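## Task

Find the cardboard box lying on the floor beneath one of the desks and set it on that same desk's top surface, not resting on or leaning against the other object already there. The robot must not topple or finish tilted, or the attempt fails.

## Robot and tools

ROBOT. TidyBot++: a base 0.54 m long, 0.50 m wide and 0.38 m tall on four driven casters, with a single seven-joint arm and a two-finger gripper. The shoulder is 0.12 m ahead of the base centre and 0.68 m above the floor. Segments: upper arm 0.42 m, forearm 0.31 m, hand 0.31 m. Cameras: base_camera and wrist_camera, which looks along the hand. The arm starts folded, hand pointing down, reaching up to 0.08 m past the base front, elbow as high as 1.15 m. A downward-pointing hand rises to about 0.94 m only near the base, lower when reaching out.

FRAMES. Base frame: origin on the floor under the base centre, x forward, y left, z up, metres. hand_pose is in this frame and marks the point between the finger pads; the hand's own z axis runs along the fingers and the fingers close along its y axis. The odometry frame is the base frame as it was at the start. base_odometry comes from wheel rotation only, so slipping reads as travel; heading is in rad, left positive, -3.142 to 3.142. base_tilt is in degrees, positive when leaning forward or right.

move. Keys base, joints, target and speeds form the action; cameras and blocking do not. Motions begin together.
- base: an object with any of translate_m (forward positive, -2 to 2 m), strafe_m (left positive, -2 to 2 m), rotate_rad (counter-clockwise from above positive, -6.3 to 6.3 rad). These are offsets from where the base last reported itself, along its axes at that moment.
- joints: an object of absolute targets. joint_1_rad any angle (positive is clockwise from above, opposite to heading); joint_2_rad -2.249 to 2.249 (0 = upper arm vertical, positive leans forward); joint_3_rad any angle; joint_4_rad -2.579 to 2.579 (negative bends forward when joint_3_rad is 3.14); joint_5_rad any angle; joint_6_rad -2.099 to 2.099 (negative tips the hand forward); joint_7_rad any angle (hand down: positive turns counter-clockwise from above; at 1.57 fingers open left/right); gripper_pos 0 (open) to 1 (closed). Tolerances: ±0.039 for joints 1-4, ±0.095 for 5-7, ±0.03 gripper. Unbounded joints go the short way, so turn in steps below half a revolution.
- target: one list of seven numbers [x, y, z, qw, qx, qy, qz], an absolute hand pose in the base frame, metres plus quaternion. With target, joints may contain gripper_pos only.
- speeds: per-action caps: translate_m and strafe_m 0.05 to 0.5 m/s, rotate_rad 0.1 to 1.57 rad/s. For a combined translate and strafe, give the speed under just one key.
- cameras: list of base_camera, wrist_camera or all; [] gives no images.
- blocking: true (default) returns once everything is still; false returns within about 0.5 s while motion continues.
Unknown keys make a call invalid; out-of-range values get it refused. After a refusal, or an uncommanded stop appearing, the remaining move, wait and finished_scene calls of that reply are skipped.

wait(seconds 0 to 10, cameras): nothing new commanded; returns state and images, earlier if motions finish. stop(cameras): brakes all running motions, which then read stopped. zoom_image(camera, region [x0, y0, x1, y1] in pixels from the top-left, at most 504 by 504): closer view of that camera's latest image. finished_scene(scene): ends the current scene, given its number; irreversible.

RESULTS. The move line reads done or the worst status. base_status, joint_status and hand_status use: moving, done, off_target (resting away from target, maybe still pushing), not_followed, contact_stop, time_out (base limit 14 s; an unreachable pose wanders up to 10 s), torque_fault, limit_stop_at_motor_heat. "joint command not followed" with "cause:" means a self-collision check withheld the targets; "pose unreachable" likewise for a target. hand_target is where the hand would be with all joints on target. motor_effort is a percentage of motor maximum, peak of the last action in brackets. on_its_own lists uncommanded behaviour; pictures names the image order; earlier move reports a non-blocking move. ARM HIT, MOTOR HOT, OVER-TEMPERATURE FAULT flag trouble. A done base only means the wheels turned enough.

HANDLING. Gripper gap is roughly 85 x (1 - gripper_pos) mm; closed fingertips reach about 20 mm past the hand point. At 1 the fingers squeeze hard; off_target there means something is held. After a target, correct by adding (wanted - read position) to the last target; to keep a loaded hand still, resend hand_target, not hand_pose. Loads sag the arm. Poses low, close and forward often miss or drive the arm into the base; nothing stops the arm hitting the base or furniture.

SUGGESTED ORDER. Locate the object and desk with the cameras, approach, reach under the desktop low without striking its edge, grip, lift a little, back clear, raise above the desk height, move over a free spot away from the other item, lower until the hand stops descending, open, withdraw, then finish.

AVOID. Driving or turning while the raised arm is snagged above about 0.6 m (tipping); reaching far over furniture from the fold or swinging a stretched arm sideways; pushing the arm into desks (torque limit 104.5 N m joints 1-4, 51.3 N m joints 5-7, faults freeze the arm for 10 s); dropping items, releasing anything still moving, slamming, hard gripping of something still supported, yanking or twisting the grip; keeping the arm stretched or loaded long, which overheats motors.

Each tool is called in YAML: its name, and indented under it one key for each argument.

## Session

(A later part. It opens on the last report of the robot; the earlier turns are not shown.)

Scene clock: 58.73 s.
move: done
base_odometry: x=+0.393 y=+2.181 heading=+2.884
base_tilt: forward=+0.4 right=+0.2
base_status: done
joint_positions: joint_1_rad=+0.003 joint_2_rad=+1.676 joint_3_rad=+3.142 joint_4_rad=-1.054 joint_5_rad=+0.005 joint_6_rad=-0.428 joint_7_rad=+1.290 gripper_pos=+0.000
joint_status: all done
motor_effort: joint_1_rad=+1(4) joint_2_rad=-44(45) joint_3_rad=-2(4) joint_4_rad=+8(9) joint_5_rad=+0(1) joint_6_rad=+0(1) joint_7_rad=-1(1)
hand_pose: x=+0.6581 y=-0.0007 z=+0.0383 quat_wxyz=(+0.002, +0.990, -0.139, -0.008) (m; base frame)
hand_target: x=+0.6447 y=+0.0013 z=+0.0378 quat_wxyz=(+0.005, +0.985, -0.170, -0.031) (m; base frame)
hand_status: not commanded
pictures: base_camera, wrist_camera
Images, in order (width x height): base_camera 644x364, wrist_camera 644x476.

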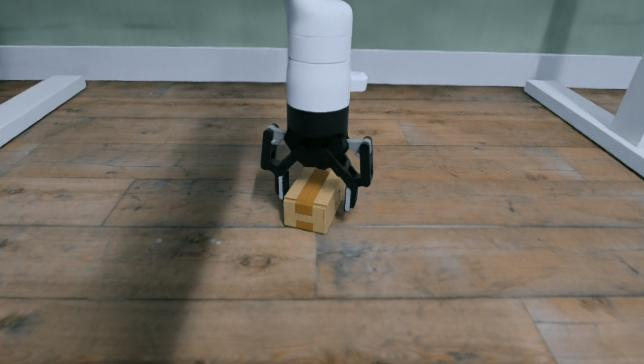

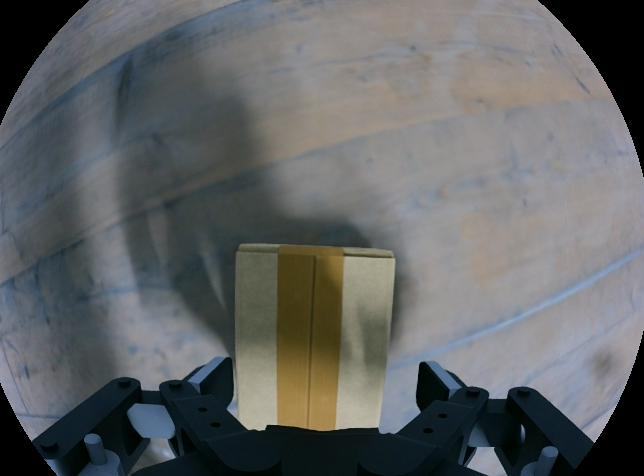

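move:
  base: {"strafe_m":0.003,"translate_m":0.01}
  cameras: []

move:
  joints: {"gripper_pos":0.45}

Scene clock: 59.53 s.
move: done
base_odometry: x=+0.383 y=+2.181 heading=+2.883
base_tilt: forward=+0.4 right=+0.2
base_status: done
joint_positions: joint_1_rad=+0.003 joint_2_rad=+1.677 joint_3_rad=+3.142 joint_4_rad=-1.051 joint_5_rad=+0.005 joint_6_rad=-0.428 joint_7_rad=+1.290 gripper_pos=+0.000
joint_status: not commanded
motor_effort: joint_1_rad=+1(2) joint_2_rad=-43(45) joint_3_rad=-2(4) joint_4_rad=+7(8) joint_5_rad=+0(0) joint_6_rad=+0(1) joint_7_rad=+0(1)
hand_pose: x=+0.6593 y=-0.0007 z=+0.0381 quat_wxyz=(+0.002, +0.990, -0.139, -0.007) (m; base frame)
hand_target: x=+0.6447 y=+0.0013 z=+0.0378 quat_wxyz=(+0.005, +0.985, -0.170, -0.031) (m; base frame)
hand_status: not commanded
pictures: none
No camera images: "cameras" was empty.

Scene clock: 60.33 s.
move: off_target
base_odometry: x=+0.383 y=+2.181 heading=+2.883
base_tilt: forward=+0.4 right=+0.2
base_status: not commanded
joint_positions: joint_1_rad=+0.003 joint_2_rad=+1.676 joint_3_rad=+3.142 joint_4_rad=-1.050 joint_5_rad=+0.005 joint_6_rad=-0.429 joint_7_rad=+1.290 gripper_pos=+0.355
joint_status: gripper_pos off_target (ended at +0.355, target +0.450)
motor_effort: joint_1_rad=+0(1) joint_2_rad=-40(43) joint_3_rad=-2(2) joint_4_rad=+7(8) joint_5_rad=+0(0) joint_6_rad=+0(1) joint_7_rad=+0(1)
hand_pose: x=+0.6598 y=-0.0007 z=+0.0387 quat_wxyz=(+0.002, +0.990, -0.139, -0.007) (m; base frame)
hand_target: x=+0.6447 y=+0.0013 z=+0.0378 quat_wxyz=(+0.005, +0.985, -0.170, -0.031) (m; base frame)
hand_status: not commanded
pictures: base_camera, wrist_camera
Images, in order (width x height): base_camera 644x364, wrist_camera 644x476.

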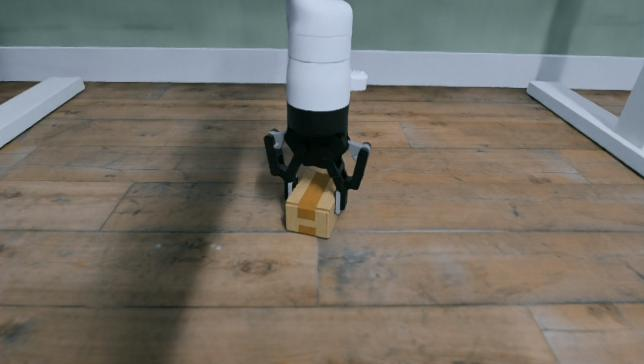

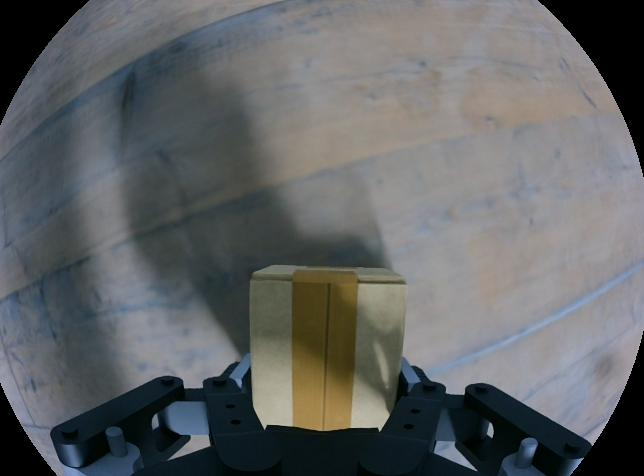

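move:
  joints: {"joint_2_rad":1.52,"joint_4_rad":-1.19,"joint_6_rad":-0.48,"gripper_pos":0.5}
  cameras: []

move:
  base: {"translate_m":-0.65}

Scene clock: 62.00 s.
move: off_target
base_odometry: x=+0.383 y=+2.181 heading=+2.883
base_tilt: forward=+0.4 right=+0.2
base_status: not commanded
joint_positions: joint_1_rad=+0.003 joint_2_rad=+1.556 joint_3_rad=+3.142 joint_4_rad=-1.179 joint_5_rad=+0.005 joint_6_rad=-0.429 joint_7_rad=+1.290 gripper_pos=+0.355
joint_status: gripper_pos off_target (ended at +0.355, target +0.500); the others done
motor_effort: joint_1_rad=+0(1) joint_2_rad=-45(47) joint_3_rad=-2(3) joint_4_rad=+7(8) joint_5_rad=+0(0) joint_6_rad=+0(2) joint_7_rad=-1(1)
hand_pose: x=+0.6572 y=-0.0007 z=+0.0883 quat_wxyz=(+0.003, +0.990, -0.139, -0.011) (m; base frame)
hand_target: x=+0.6557 y=+0.0013 z=+0.1067 quat_wxyz=(+0.004, +0.985, -0.170, -0.024) (m; base frame)
hand_status: not commanded
pictures: none
No camera images: "cameras" was empty.

Scene clock: 64.73 s.
move: done
base_odometry: x=+1.011 y=+2.015 heading=+2.883
base_tilt: forward=+0.4 right=+0.2
base_status: done
joint_positions: joint_1_rad=+0.003 joint_2_rad=+1.555 joint_3_rad=+3.142 joint_4_rad=-1.183 joint_5_rad=+0.005 joint_6_rad=-0.429 joint_7_rad=+1.290 gripper_pos=+0.355
joint_status: not commanded
motor_effort: joint_1_rad=+0(3) joint_2_rad=-43(47) joint_3_rad=-2(3) joint_4_rad=+8(9) joint_5_rad=+0(1) joint_6_rad=+1(1) joint_7_rad=+0(1)
hand_pose: x=+0.6551 y=-0.0008 z=+0.0882 quat_wxyz=(+0.003, +0.990, -0.139, -0.013) (m; base frame)
hand_target: x=+0.6557 y=+0.0013 z=+0.1067 quat_wxyz=(+0.004, +0.985, -0.170, -0.024) (m; base frame)
hand_status: not commanded
pictures: base_camera, wrist_camera
Images, in order (width x height): base_camera 644x364, wrist_camera 644x476.

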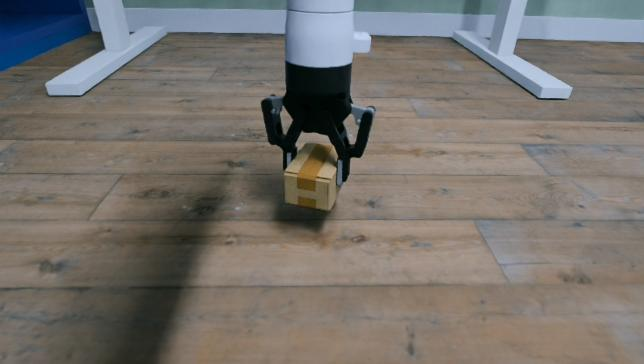

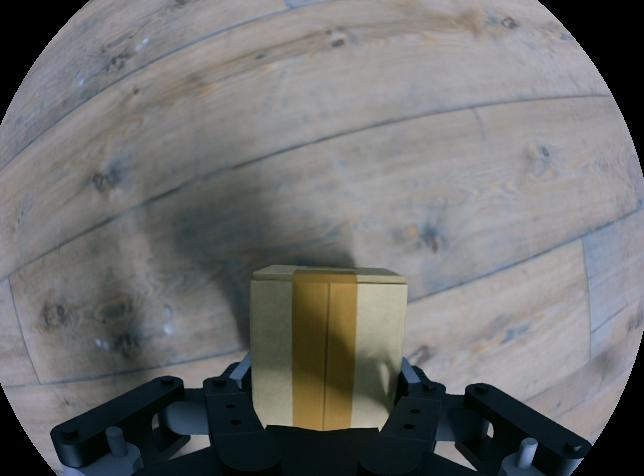

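move:
  joints: {"joint_2_rad":0.25,"joint_4_rad":-0.85,"joint_6_rad":-2.05}

Scene clock: 67.87 s.
move: done
base_odometry: x=+1.011 y=+2.015 heading=+2.883
base_tilt: forward=+0.3 right=+0.2
base_status: not commanded
joint_positions: joint_1_rad=+0.003 joint_2_rad=+0.277 joint_3_rad=+3.142 joint_4_rad=-0.866 joint_5_rad=+0.005 joint_6_rad=-1.975 joint_7_rad=+1.290 gripper_pos=+0.355
joint_status: all done
motor_effort: joint_1_rad=+0(1) joint_2_rad=-26(51) joint_3_rad=-1(3) joint_4_rad=+17(17) joint_5_rad=+0(1) joint_6_rad=+0(3) joint_7_rad=+0(1)
hand_pose: x=+0.5272 y=-0.0012 z=+0.9057 quat_wxyz=(+0.001, +0.990, -0.142, +0.012) (m; base frame)
hand_target: x=+0.5006 y=+0.0014 z=+0.9208 quat_wxyz=(+0.001, +0.986, -0.170, -0.004) (m; base frame)
hand_status: not commanded
pictures: base_camera, wrist_camera
Images, in order (width x height): base_camera 644x364, wrist_camera 644x476.

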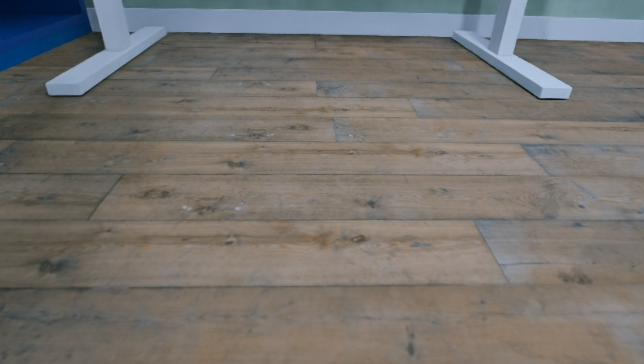

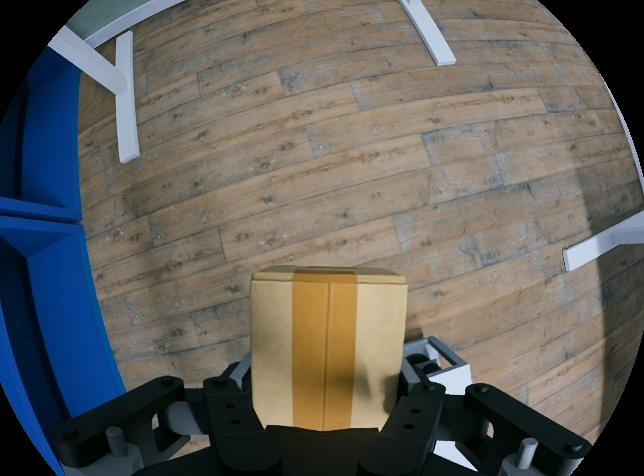

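move:
  joints: {"joint_6_rad":-0.7}

Scene clock: 69.97 s.
move: done
base_odometry: x=+1.011 y=+2.015 heading=+2.883
base_tilt: forward=+0.4 right=+0.2
base_status: not commanded
joint_positions: joint_1_rad=+0.003 joint_2_rad=+0.277 joint_3_rad=+3.142 joint_4_rad=-0.861 joint_5_rad=+0.005 joint_6_rad=-0.773 joint_7_rad=+1.290 gripper_pos=+0.355
joint_status: all done
motor_effort: joint_1_rad=+0(1) joint_2_rad=-31(32) joint_3_rad=-1(2) joint_4_rad=+22(23) joint_5_rad=+0(0) joint_6_rad=+9(10) joint_7_rad=-1(1)
hand_pose: x=+0.8127 y=-0.0016 z=+1.1146 quat_wxyz=(-0.078, +0.809, -0.115, +0.572) (m; base frame)
hand_target: x=+0.8064 y=+0.0013 z=+1.1613 quat_wxyz=(-0.105, +0.772, -0.133, +0.613) (m; base frame)
hand_status: not commanded
pictures: base_camera, wrist_camera
Images, in order (width x height): base_camera 644x364, wrist_camera 644x476.

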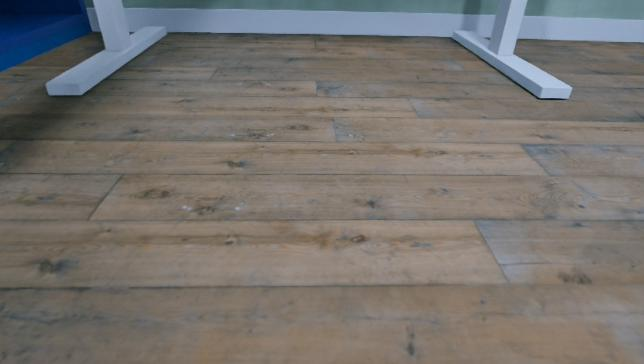

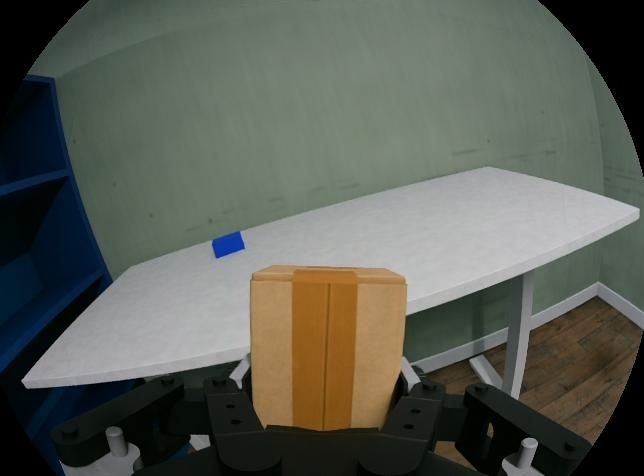

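move:
  joints: {"joint_2_rad":0.298,"joint_4_rad":-2.113,"joint_6_rad":0.91,"joint_7_rad":1.60}

zoom_image:
  camera: "wrist_camera"
  region: [0, 100, 500, 350]

Scene clock: 73.83 s.
move: done
base_odometry: x=+1.011 y=+2.015 heading=+2.883
base_tilt: forward=+0.4 right=+0.2
base_status: not commanded
joint_positions: joint_1_rad=+0.003 joint_2_rad=+0.290 joint_3_rad=+3.142 joint_4_rad=-2.102 joint_5_rad=+0.005 joint_6_rad=+0.833 joint_7_rad=+1.537 gripper_pos=+0.355
joint_status: all done
motor_effort: joint_1_rad=+1(1) joint_2_rad=-28(34) joint_3_rad=-1(3) joint_4_rad=+19(25) joint_5_rad=+0(1) joint_6_rad=+10(12) joint_7_rad=+0(2)
hand_pose: x=+0.7649 y=+0.0006 z=+0.8588 quat_wxyz=(-0.011, +0.703, -0.011, +0.711) (m; base frame)
hand_target: x=+0.7629 y=+0.0013 z=+0.8716 quat_wxyz=(+0.011, +0.682, +0.010, +0.731) (m; base frame)
hand_status: not commanded
pictures: base_camera, wrist_camera
Images, in order (width x height): base_camera 644x364, wrist_camera 644x476.

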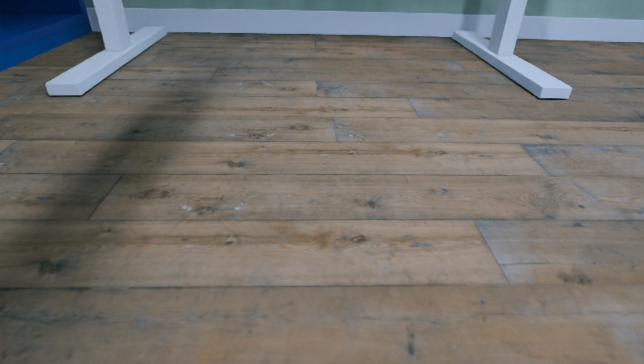

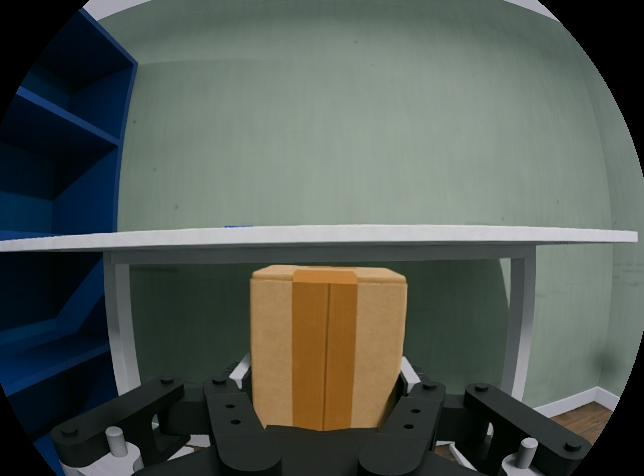

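Scaled by 1.008.

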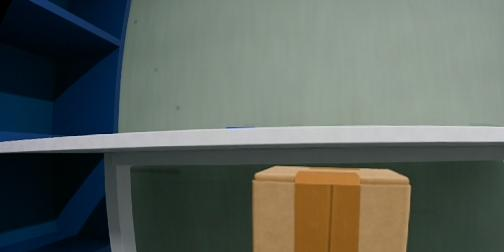

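move:
  joints: {"joint_2_rad":0.197,"joint_4_rad":-2.02,"joint_6_rad":0.72}
  cameras: ["wrist_camera"]

zoom_image:
  camera: "wrist_camera"
  region: [160, 180, 400, 290]

Scene clock: 75.03 s.
move: done
base_odometry: x=+1.011 y=+2.015 heading=+2.883
base_tilt: forward=+0.3 right=+0.2
base_status: not commanded
joint_positions: joint_1_rad=+0.003 joint_2_rad=+0.228 joint_3_rad=+3.142 joint_4_rad=-2.033 joint_5_rad=+0.005 joint_6_rad=+0.768 joint_7_rad=+1.537 gripper_pos=+0.355
joint_status: all done
motor_effort: joint_1_rad=+0(1) joint_2_rad=-27(31) joint_3_rad=-1(3) joint_4_rad=+21(21) joint_5_rad=+0(0) joint_6_rad=+10(11) joint_7_rad=+0(1)
hand_pose: x=+0.7669 y=+0.0005 z=+0.9156 quat_wxyz=(-0.011, +0.679, -0.010, +0.734) (m; base frame)
hand_target: x=+0.7628 y=+0.0013 z=+0.9281 quat_wxyz=(+0.011, +0.680, +0.010, +0.733) (m; base frame)
hand_status: not commanded
pictures: wrist_camera
Images, in order (width x height): wrist_camera 644x476.

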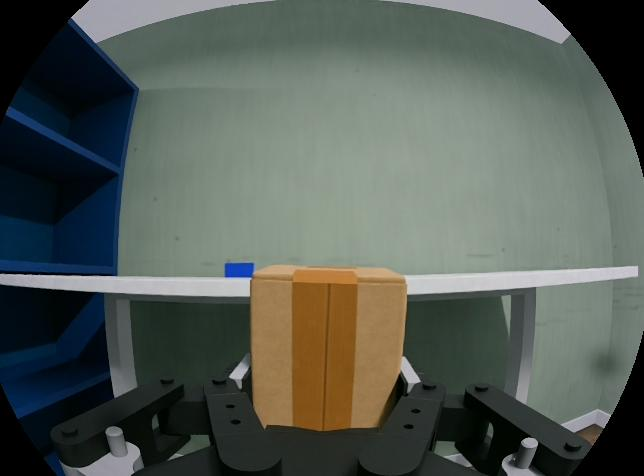

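Scaled by 2.100.

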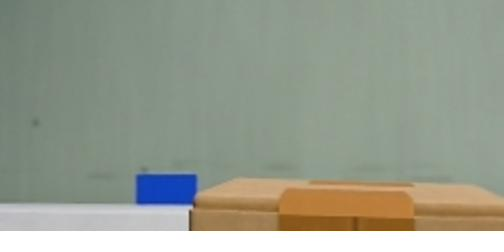

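move:
  joints: {"joint_2_rad":0.037,"joint_4_rad":-1.488,"joint_6_rad":-0.15}
  cameras: ["wrist_camera"]

move:
  base: {"translate_m":0.3}

Scene clock: 77.77 s.
move: done
base_odometry: x=+1.011 y=+2.015 heading=+2.883
base_tilt: forward=+0.3 right=+0.2
base_status: not commanded
joint_positions: joint_1_rad=+0.003 joint_2_rad=+0.072 joint_3_rad=+3.142 joint_4_rad=-1.507 joint_5_rad=+0.005 joint_6_rad=-0.077 joint_7_rad=+1.537 gripper_pos=+0.355
joint_status: all done
motor_effort: joint_1_rad=+0(1) joint_2_rad=-25(30) joint_3_rad=-1(2) joint_4_rad=+24(25) joint_5_rad=+0(1) joint_6_rad=+10(12) joint_7_rad=-1(1)
hand_pose: x=+0.7738 y=-0.0006 z=+1.0727 quat_wxyz=(-0.009, +0.736, -0.012, +0.676) (m; base frame)
hand_target: x=+0.7582 y=+0.0013 z=+1.0843 quat_wxyz=(+0.010, +0.743, +0.011, +0.669) (m; base frame)
hand_status: not commanded
pictures: wrist_camera
Images, in order (width x height): wrist_camera 644x476.

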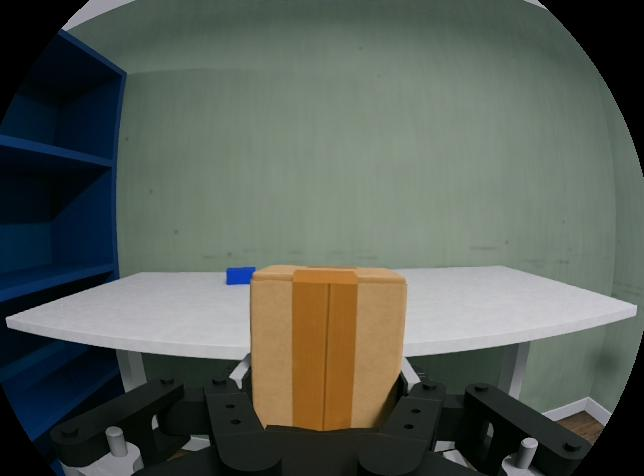

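Scene clock: 79.80 s.
move: done
base_odometry: x=+0.721 y=+2.092 heading=+2.884
base_tilt: forward=+0.4 right=+0.2
base_status: done
joint_positions: joint_1_rad=+0.003 joint_2_rad=+0.060 joint_3_rad=+3.142 joint_4_rad=-1.504 joint_5_rad=+0.005 joint_6_rad=-0.083 joint_7_rad=+1.537 gripper_pos=+0.355
joint_status: not commanded
motor_effort: joint_1_rad=+1(6) joint_2_rad=-25(30) joint_3_rad=-1(6) joint_4_rad=+25(26) joint_5_rad=+0(1) joint_6_rad=+10(11) joint_7_rad=+0(1)
hand_pose: x=+0.7689 y=-0.0008 z=+1.0801 quat_wxyz=(-0.009, +0.733, -0.012, +0.680) (m; base frame)
hand_target: x=+0.7582 y=+0.0013 z=+1.0843 quat_wxyz=(+0.010, +0.743, +0.011, +0.669) (m; base frame)
hand_status: not commanded
pictures: base_camera, wrist_camera
Images, in order (width x height): base_camera 644x364, wrist_camera 644x476.

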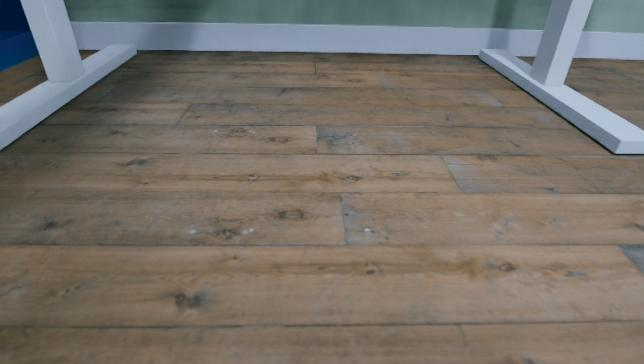

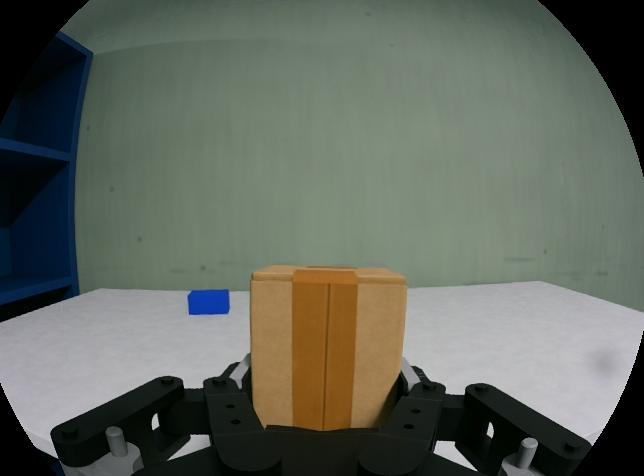

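move:
  base: {"translate_m":0.22}
  speeds: {"translate_m":0.2}

Scene clock: 81.87 s.
move: done
base_odometry: x=+0.508 y=+2.148 heading=+2.886
base_tilt: forward=+0.3 right=+0.2
base_status: done
joint_positions: joint_1_rad=+0.003 joint_2_rad=+0.058 joint_3_rad=+3.142 joint_4_rad=-1.504 joint_5_rad=+0.005 joint_6_rad=-0.083 joint_7_rad=+1.538 gripper_pos=+0.355
joint_status: not commanded
motor_effort: joint_1_rad=+0(2) joint_2_rad=-25(28) joint_3_rad=-1(2) joint_4_rad=+24(25) joint_5_rad=+0(0) joint_6_rad=+10(11) joint_7_rad=+0(1)
hand_pose: x=+0.7683 y=-0.0008 z=+1.0811 quat_wxyz=(-0.008, +0.733, -0.012, +0.680) (m; base frame)
hand_target: x=+0.7582 y=+0.0013 z=+1.0843 quat_wxyz=(+0.010, +0.743, +0.011, +0.669) (m; base frame)
hand_status: not commanded
pictures: base_camera, wrist_camera
Images, in order (width x height): base_camera 644x364, wrist_camera 644x476.

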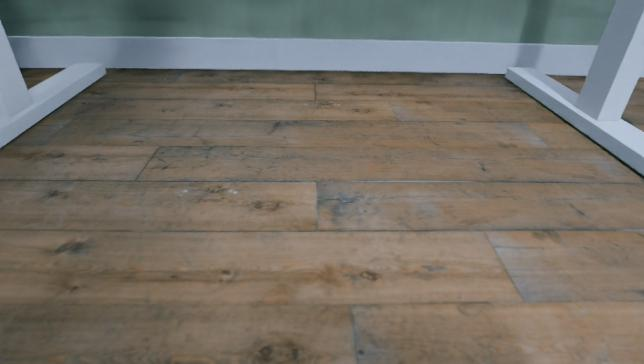

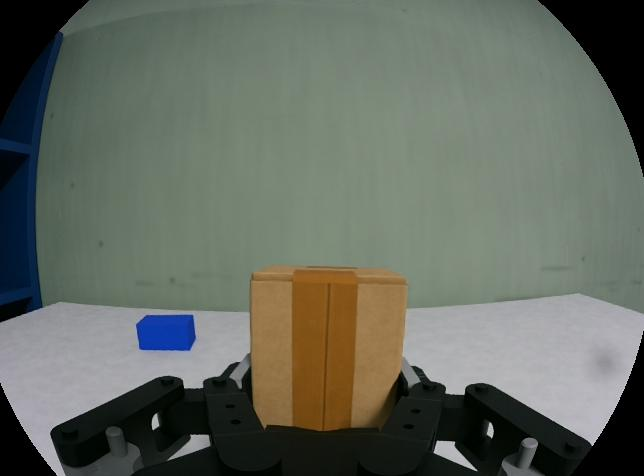

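move:
  joints: {"joint_2_rad":0.06,"joint_4_rad":-1.635,"joint_6_rad":0.10}

Scene clock: 83.10 s.
move: done
base_odometry: x=+0.508 y=+2.148 heading=+2.886
base_tilt: forward=+0.3 right=+0.2
base_status: not commanded
joint_positions: joint_1_rad=+0.003 joint_2_rad=+0.060 joint_3_rad=+3.142 joint_4_rad=-1.630 joint_5_rad=+0.005 joint_6_rad=+0.028 joint_7_rad=+1.538 gripper_pos=+0.355
joint_status: all done
motor_effort: joint_1_rad=+0(1) joint_2_rad=-26(27) joint_3_rad=-1(2) joint_4_rad=+25(26) joint_5_rad=+0(0) joint_6_rad=+9(11) joint_7_rad=+0(1)
hand_pose: x=+0.7664 y=-0.0006 z=+1.0363 quat_wxyz=(-0.009, +0.738, -0.012, +0.674) (m; base frame)
hand_target: x=+0.7674 y=+0.0013 z=+1.0553 quat_wxyz=(+0.010, +0.716, +0.010, +0.698) (m; base frame)
hand_status: not commanded
pictures: base_camera, wrist_camera
Images, in order (width x height): base_camera 644x364, wrist_camera 644x476.

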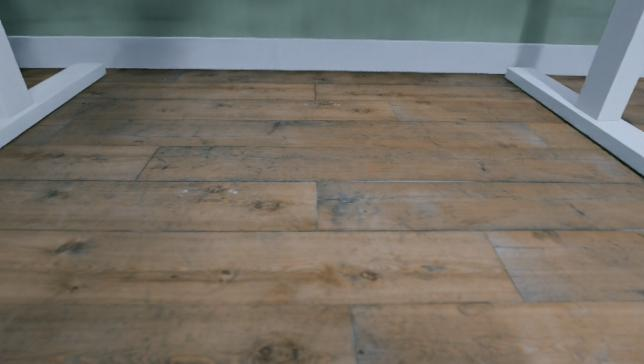

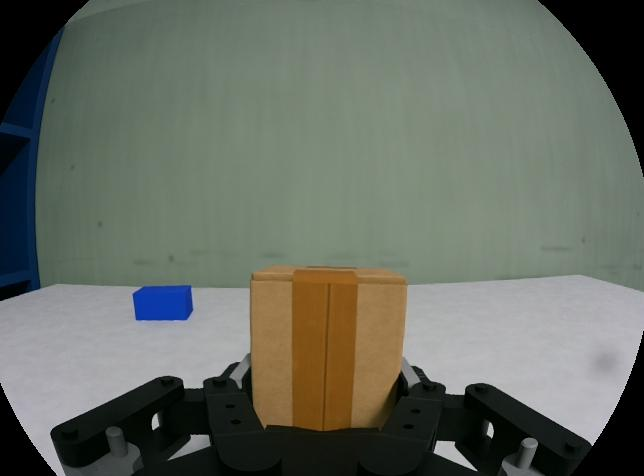

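move:
  joints: {"joint_2_rad":0.065,"joint_4_rad":-1.69,"joint_6_rad":0.20}
  cameras: []

move:
  joints: {"joint_2_rad":0.07,"joint_4_rad":-1.72,"joint_6_rad":0.23}
  cameras: ["wrist_camera"]

Scene clock: 86.27 s.
move: done
base_odometry: x=+0.508 y=+2.148 heading=+2.886
base_tilt: forward=+0.4 right=+0.2
base_status: not commanded
joint_positions: joint_1_rad=+0.003 joint_2_rad=+0.060 joint_3_rad=+3.142 joint_4_rad=-1.683 joint_5_rad=+0.005 joint_6_rad=+0.129 joint_7_rad=+1.538 gripper_pos=+0.355
joint_status: all done
motor_effort: joint_1_rad=+0(1) joint_2_rad=-25(26) joint_3_rad=-1(2) joint_4_rad=+25(25) joint_5_rad=+0(0) joint_6_rad=+10(11) joint_7_rad=+0(1)
hand_pose: x=+0.7651 y=-0.0005 z=+1.0341 quat_wxyz=(-0.009, +0.722, -0.011, +0.691) (m; base frame)
hand_target: x=+0.7666 y=+0.0013 z=+1.0490 quat_wxyz=(+0.010, +0.701, +0.010, +0.713) (m; base frame)
hand_status: not commanded
pictures: none
No camera images: "cameras" was empty.

Scene clock: 86.93 s.
move: done
base_odometry: x=+0.508 y=+2.148 heading=+2.886
base_tilt: forward=+0.4 right=+0.2
base_status: not commanded
joint_positions: joint_1_rad=+0.003 joint_2_rad=+0.063 joint_3_rad=+3.142 joint_4_rad=-1.713 joint_5_rad=+0.005 joint_6_rad=+0.160 joint_7_rad=+1.538 gripper_pos=+0.355
joint_status: all done
motor_effort: joint_1_rad=+0(1) joint_2_rad=-24(26) joint_3_rad=-1(2) joint_4_rad=+24(25) joint_5_rad=+0(0) joint_6_rad=+9(11) joint_7_rad=+0(1)
hand_pose: x=+0.7641 y=-0.0004 z=+1.0240 quat_wxyz=(-0.009, +0.723, -0.011, +0.691) (m; base frame)
hand_target: x=+0.7665 y=+0.0013 z=+1.0365 quat_wxyz=(+0.010, +0.703, +0.010, +0.711) (m; base frame)
hand_status: not commanded
pictures: wrist_camera
Images, in order (width x height): wrist_camera 644x476.

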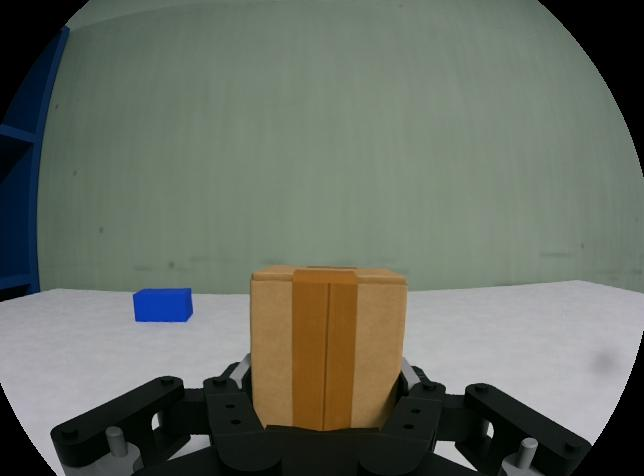

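move:
  joints: {"joint_2_rad":0.075,"joint_4_rad":-1.75,"joint_6_rad":0.27}
  cameras: []

move:
  joints: {"joint_2_rad":0.08,"joint_4_rad":-1.78,"joint_6_rad":0.30}
  cameras: ["wrist_camera"]

move:
  joints: {"joint_2_rad":0.085,"joint_4_rad":-1.80,"joint_6_rad":0.32}
  cameras: ["wrist_camera"]

Scene clock: 87.77 s.
move: done
base_odometry: x=+0.508 y=+2.148 heading=+2.886
base_tilt: forward=+0.4 right=+0.2
base_status: not commanded
joint_positions: joint_1_rad=+0.003 joint_2_rad=+0.066 joint_3_rad=+3.142 joint_4_rad=-1.743 joint_5_rad=+0.005 joint_6_rad=+0.201 joint_7_rad=+1.538 gripper_pos=+0.355
joint_status: all done
motor_effort: joint_1_rad=+0(1) joint_2_rad=-25(26) joint_3_rad=-2(2) joint_4_rad=+24(25) joint_5_rad=+0(0) joint_6_rad=+9(10) joint_7_rad=-1(1)
hand_pose: x=+0.7632 y=-0.0004 z=+1.0163 quat_wxyz=(-0.009, +0.720, -0.011, +0.694) (m; base frame)
hand_target: x=+0.7660 y=+0.0013 z=+1.0273 quat_wxyz=(+0.010, +0.701, +0.010, +0.713) (m; base frame)
hand_status: not commanded
pictures: none
No camera images: "cameras" was empty.

Scene clock: 88.50 s.
move: done
base_odometry: x=+0.508 y=+2.148 heading=+2.886
base_tilt: forward=+0.4 right=+0.2
base_status: not commanded
joint_positions: joint_1_rad=+0.003 joint_2_rad=+0.070 joint_3_rad=+3.142 joint_4_rad=-1.773 joint_5_rad=+0.005 joint_6_rad=+0.230 joint_7_rad=+1.538 gripper_pos=+0.355
joint_status: all done
motor_effort: joint_1_rad=+0(1) joint_2_rad=-25(26) joint_3_rad=-1(2) joint_4_rad=+24(25) joint_5_rad=+0(0) joint_6_rad=+10(11) joint_7_rad=+0(1)
hand_pose: x=+0.7624 y=-0.0003 z=+1.0039 quat_wxyz=(-0.009, +0.722, -0.011, +0.692) (m; base frame)
hand_target: x=+0.7652 y=+0.0013 z=+1.0149 quat_wxyz=(+0.010, +0.703, +0.010, +0.711) (m; base frame)
hand_status: not commanded
pictures: wrist_camera
Images, in order (width x height): wrist_camera 644x476.

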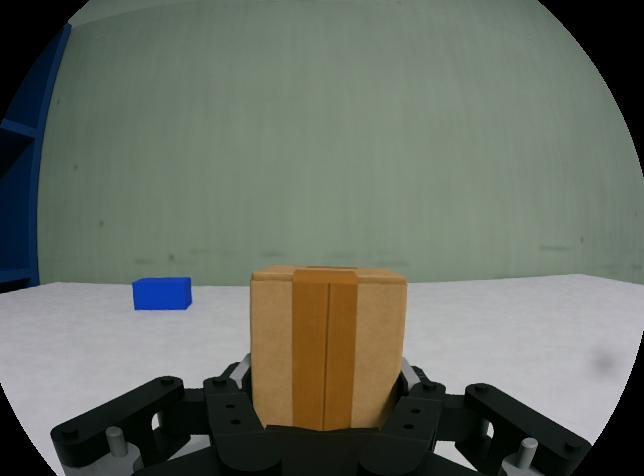

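Scene clock: 89.10 s.
move: done
base_odometry: x=+0.508 y=+2.148 heading=+2.886
base_tilt: forward=+0.3 right=+0.2
base_status: not commanded
joint_positions: joint_1_rad=+0.003 joint_2_rad=+0.072 joint_3_rad=+3.142 joint_4_rad=-1.791 joint_5_rad=+0.005 joint_6_rad=+0.252 joint_7_rad=+1.538 gripper_pos=+0.355
joint_status: all done
motor_effort: joint_1_rad=+0(1) joint_2_rad=-24(25) joint_3_rad=-1(2) joint_4_rad=+23(25) joint_5_rad=+0(1) joint_6_rad=+9(11) joint_7_rad=+0(1)
hand_pose: x=+0.7613 y=-0.0003 z=+0.9988 quat_wxyz=(-0.009, +0.721, -0.011, +0.693) (m; base frame)
hand_target: x=+0.7650 y=+0.0013 z=+1.0057 quat_wxyz=(+0.010, +0.705, +0.010, +0.709) (m; base frame)
hand_status: not commanded
pictures: wrist_camera
Images, in order (width x height): wrist_camera 644x476.

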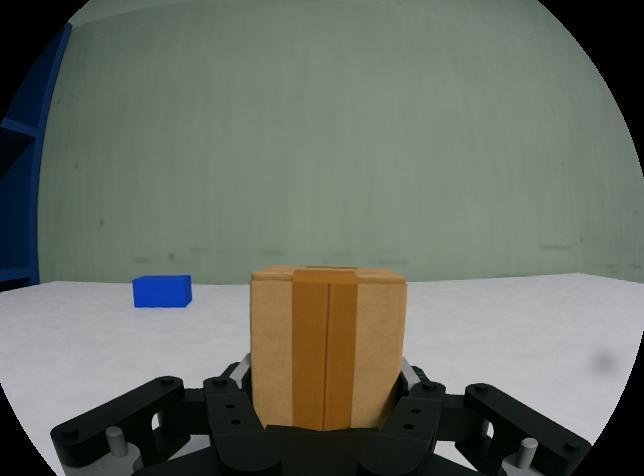

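move:
  joints: {"joint_2_rad":0.09,"joint_4_rad":-1.82,"joint_6_rad":0.34}
  cameras: []

move:
  joints: {"joint_2_rad":0.095,"joint_4_rad":-1.84,"joint_6_rad":0.36}
  cameras: []

move:
  joints: {"joint_2_rad":0.10,"joint_4_rad":-1.86,"joint_6_rad":0.38}
  cameras: ["wrist_camera"]

Scene clock: 89.87 s.
move: done
base_odometry: x=+0.508 y=+2.148 heading=+2.886
base_tilt: forward=+0.4 right=+0.2
base_status: not commanded
joint_positions: joint_1_rad=+0.003 joint_2_rad=+0.072 joint_3_rad=+3.142 joint_4_rad=-1.804 joint_5_rad=+0.005 joint_6_rad=+0.278 joint_7_rad=+1.538 gripper_pos=+0.355
joint_status: all done
motor_effort: joint_1_rad=+0(1) joint_2_rad=-23(24) joint_3_rad=-1(2) joint_4_rad=+22(24) joint_5_rad=+0(0) joint_6_rad=+8(10) joint_7_rad=-1(1)
hand_pose: x=+0.7602 y=-0.0002 z=+0.9983 quat_wxyz=(-0.009, +0.717, -0.011, +0.697) (m; base frame)
hand_target: x=+0.7646 y=+0.0013 z=+0.9965 quat_wxyz=(+0.010, +0.707, +0.010, +0.707) (m; base frame)
hand_status: not commanded
pictures: none
No camera images: "cameras" was empty.

Scene clock: 90.47 s.
move: done
base_odometry: x=+0.508 y=+2.148 heading=+2.886
base_tilt: forward=+0.4 right=+0.2
base_status: not commanded
joint_positions: joint_1_rad=+0.003 joint_2_rad=+0.072 joint_3_rad=+3.142 joint_4_rad=-1.818 joint_5_rad=+0.005 joint_6_rad=+0.303 joint_7_rad=+1.538 gripper_pos=+0.355
joint_status: all done
motor_effort: joint_1_rad=+1(2) joint_2_rad=-22(24) joint_3_rad=-1(2) joint_4_rad=+21(22) joint_5_rad=+0(1) joint_6_rad=+7(9) joint_7_rad=-1(1)
hand_pose: x=+0.7590 y=-0.0002 z=+0.9978 quat_wxyz=(-0.009, +0.713, -0.011, +0.701) (m; base frame)
hand_target: x=+0.7639 y=+0.0013 z=+0.9874 quat_wxyz=(+0.010, +0.709, +0.010, +0.706) (m; base frame)
hand_status: not commanded
pictures: none
No camera images: "cameras" was empty.

Scene clock: 91.07 s.
move: done
base_odometry: x=+0.508 y=+2.148 heading=+2.886
base_tilt: forward=+0.4 right=+0.2
base_status: not commanded
joint_positions: joint_1_rad=+0.003 joint_2_rad=+0.072 joint_3_rad=+3.142 joint_4_rad=-1.831 joint_5_rad=+0.005 joint_6_rad=+0.329 joint_7_rad=+1.539 gripper_pos=+0.355
joint_status: all done
motor_effort: joint_1_rad=+0(1) joint_2_rad=-21(23) joint_3_rad=-2(2) joint_4_rad=+20(22) joint_5_rad=+0(1) joint_6_rad=+7(8) joint_7_rad=-1(2)
hand_pose: x=+0.7577 y=-0.0002 z=+0.9976 quat_wxyz=(-0.009, +0.708, -0.010, +0.706) (m; base frame)
hand_target: x=+0.7631 y=+0.0013 z=+0.9783 quat_wxyz=(+0.010, +0.710, +0.010, +0.704) (m; base frame)
hand_status: not commanded
pictures: wrist_camera
Images, in order (width x height): wrist_camera 644x476.

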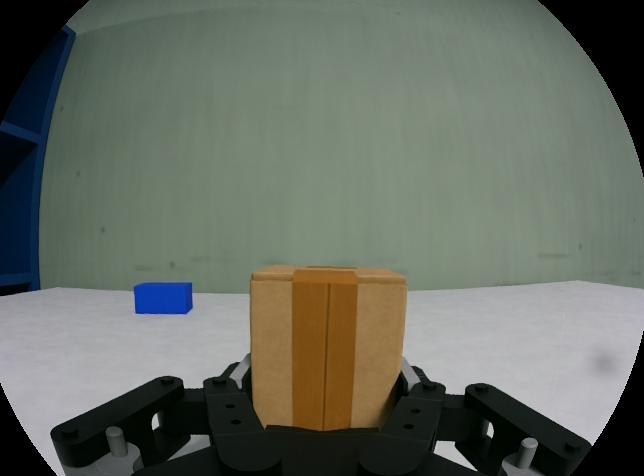

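move:
  joints: {"joint_4_rad":-1.845,"joint_6_rad":0.385,"gripper_pos":0.25}
  cameras: ["wrist_camera"]

move:
  joints: {"gripper_pos":0.0}
  cameras: ["wrist_camera"]

move:
  base: {"translate_m":-0.25}
  speeds: {"translate_m":0.15}

Scene clock: 91.97 s.
move: done
base_odometry: x=+0.508 y=+2.148 heading=+2.886
base_tilt: forward=+0.4 right=+0.2
base_status: not commanded
joint_positions: joint_1_rad=+0.003 joint_2_rad=+0.078 joint_3_rad=+3.142 joint_4_rad=-1.836 joint_5_rad=+0.005 joint_6_rad=+0.330 joint_7_rad=+1.539 gripper_pos=+0.250
joint_status: all done
motor_effort: joint_1_rad=+0(1) joint_2_rad=-22(24) joint_3_rad=-2(2) joint_4_rad=+22(22) joint_5_rad=+0(1) joint_6_rad=+8(9) joint_7_rad=-1(1)
hand_pose: x=+0.7592 y=-0.0002 z=+0.9913 quat_wxyz=(-0.009, +0.712, -0.010, +0.702) (m; base frame)
hand_target: x=+0.7649 y=+0.0013 z=+0.9889 quat_wxyz=(+0.010, +0.703, +0.010, +0.711) (m; base frame)
hand_status: not commanded
pictures: wrist_camera
Images, in order (width x height): wrist_camera 644x476.

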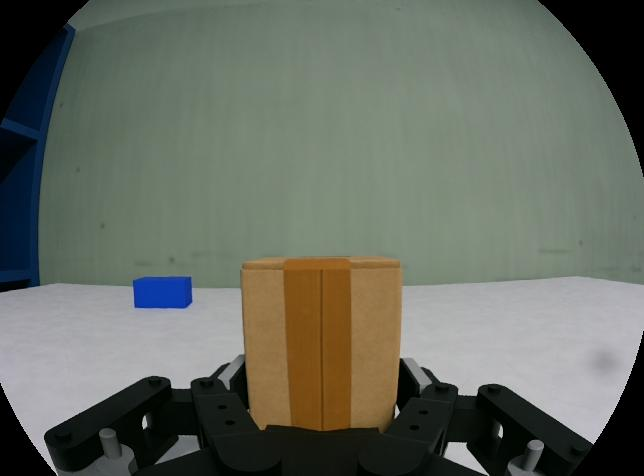

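Scene clock: 92.63 s.
move: done
base_odometry: x=+0.508 y=+2.148 heading=+2.886
base_tilt: forward=+0.4 right=+0.2
base_status: not commanded
joint_positions: joint_1_rad=+0.003 joint_2_rad=+0.078 joint_3_rad=+3.142 joint_4_rad=-1.836 joint_5_rad=+0.005 joint_6_rad=+0.330 joint_7_rad=+1.539 gripper_pos=+0.000
joint_status: all done
motor_effort: joint_1_rad=+0(1) joint_2_rad=-22(23) joint_3_rad=-2(2) joint_4_rad=+21(22) joint_5_rad=+0(0) joint_6_rad=+8(9) joint_7_rad=-1(1)
hand_pose: x=+0.7592 y=-0.0002 z=+0.9913 quat_wxyz=(-0.009, +0.712, -0.010, +0.702) (m; base frame)
hand_target: x=+0.7649 y=+0.0013 z=+0.9889 quat_wxyz=(+0.010, +0.703, +0.010, +0.711) (m; base frame)
hand_status: not commanded
pictures: wrist_camera
Images, in order (width x height): wrist_camera 644x476.

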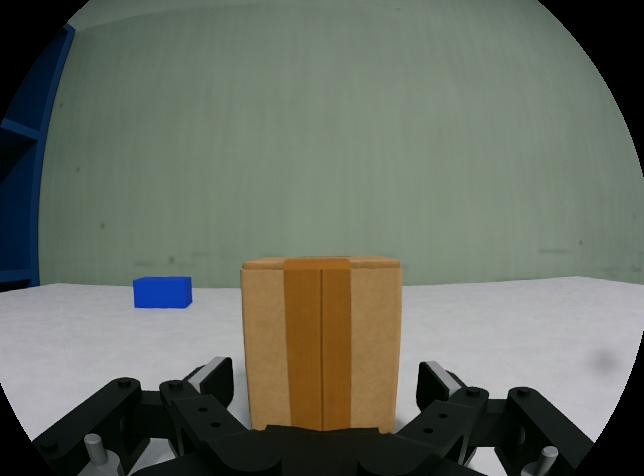

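Scene clock: 94.97 s.
move: done
base_odometry: x=+0.750 y=+2.084 heading=+2.887
base_tilt: forward=+0.3 right=+0.2
base_status: done
joint_positions: joint_1_rad=+0.003 joint_2_rad=+0.088 joint_3_rad=+3.142 joint_4_rad=-1.836 joint_5_rad=+0.005 joint_6_rad=+0.333 joint_7_rad=+1.539 gripper_pos=+0.000
joint_status: not commanded
motor_effort: joint_1_rad=+0(2) joint_2_rad=-24(25) joint_3_rad=-1(2) joint_4_rad=+22(23) joint_5_rad=+0(1) joint_6_rad=+9(10) joint_7_rad=+0(1)
hand_pose: x=+0.7620 y=-0.0002 z=+0.9864 quat_wxyz=(-0.009, +0.714, -0.010, +0.700) (m; base frame)
hand_target: x=+0.7649 y=+0.0013 z=+0.9889 quat_wxyz=(+0.010, +0.703, +0.010, +0.711) (m; base frame)
hand_status: not commanded
pictures: base_camera, wrist_camera
Images, in order (width x height): base_camera 644x364, wrist_camera 644x476.

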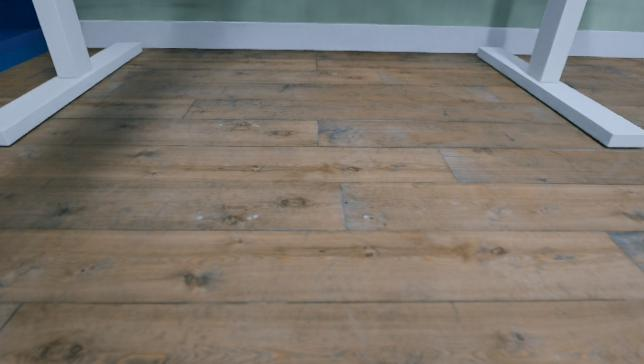

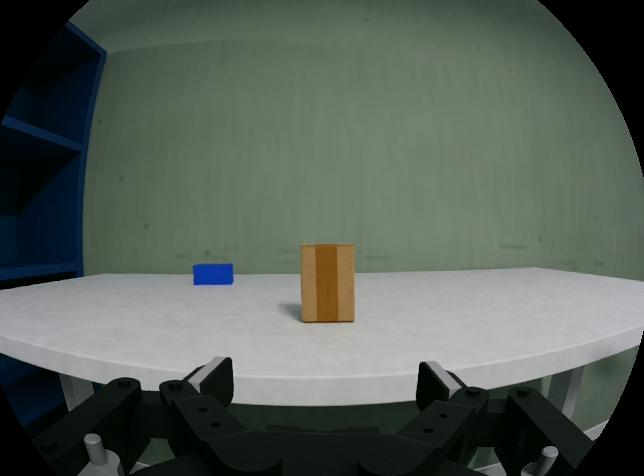

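finished_scene:
  scene: 1

The scene is finished: the task was done.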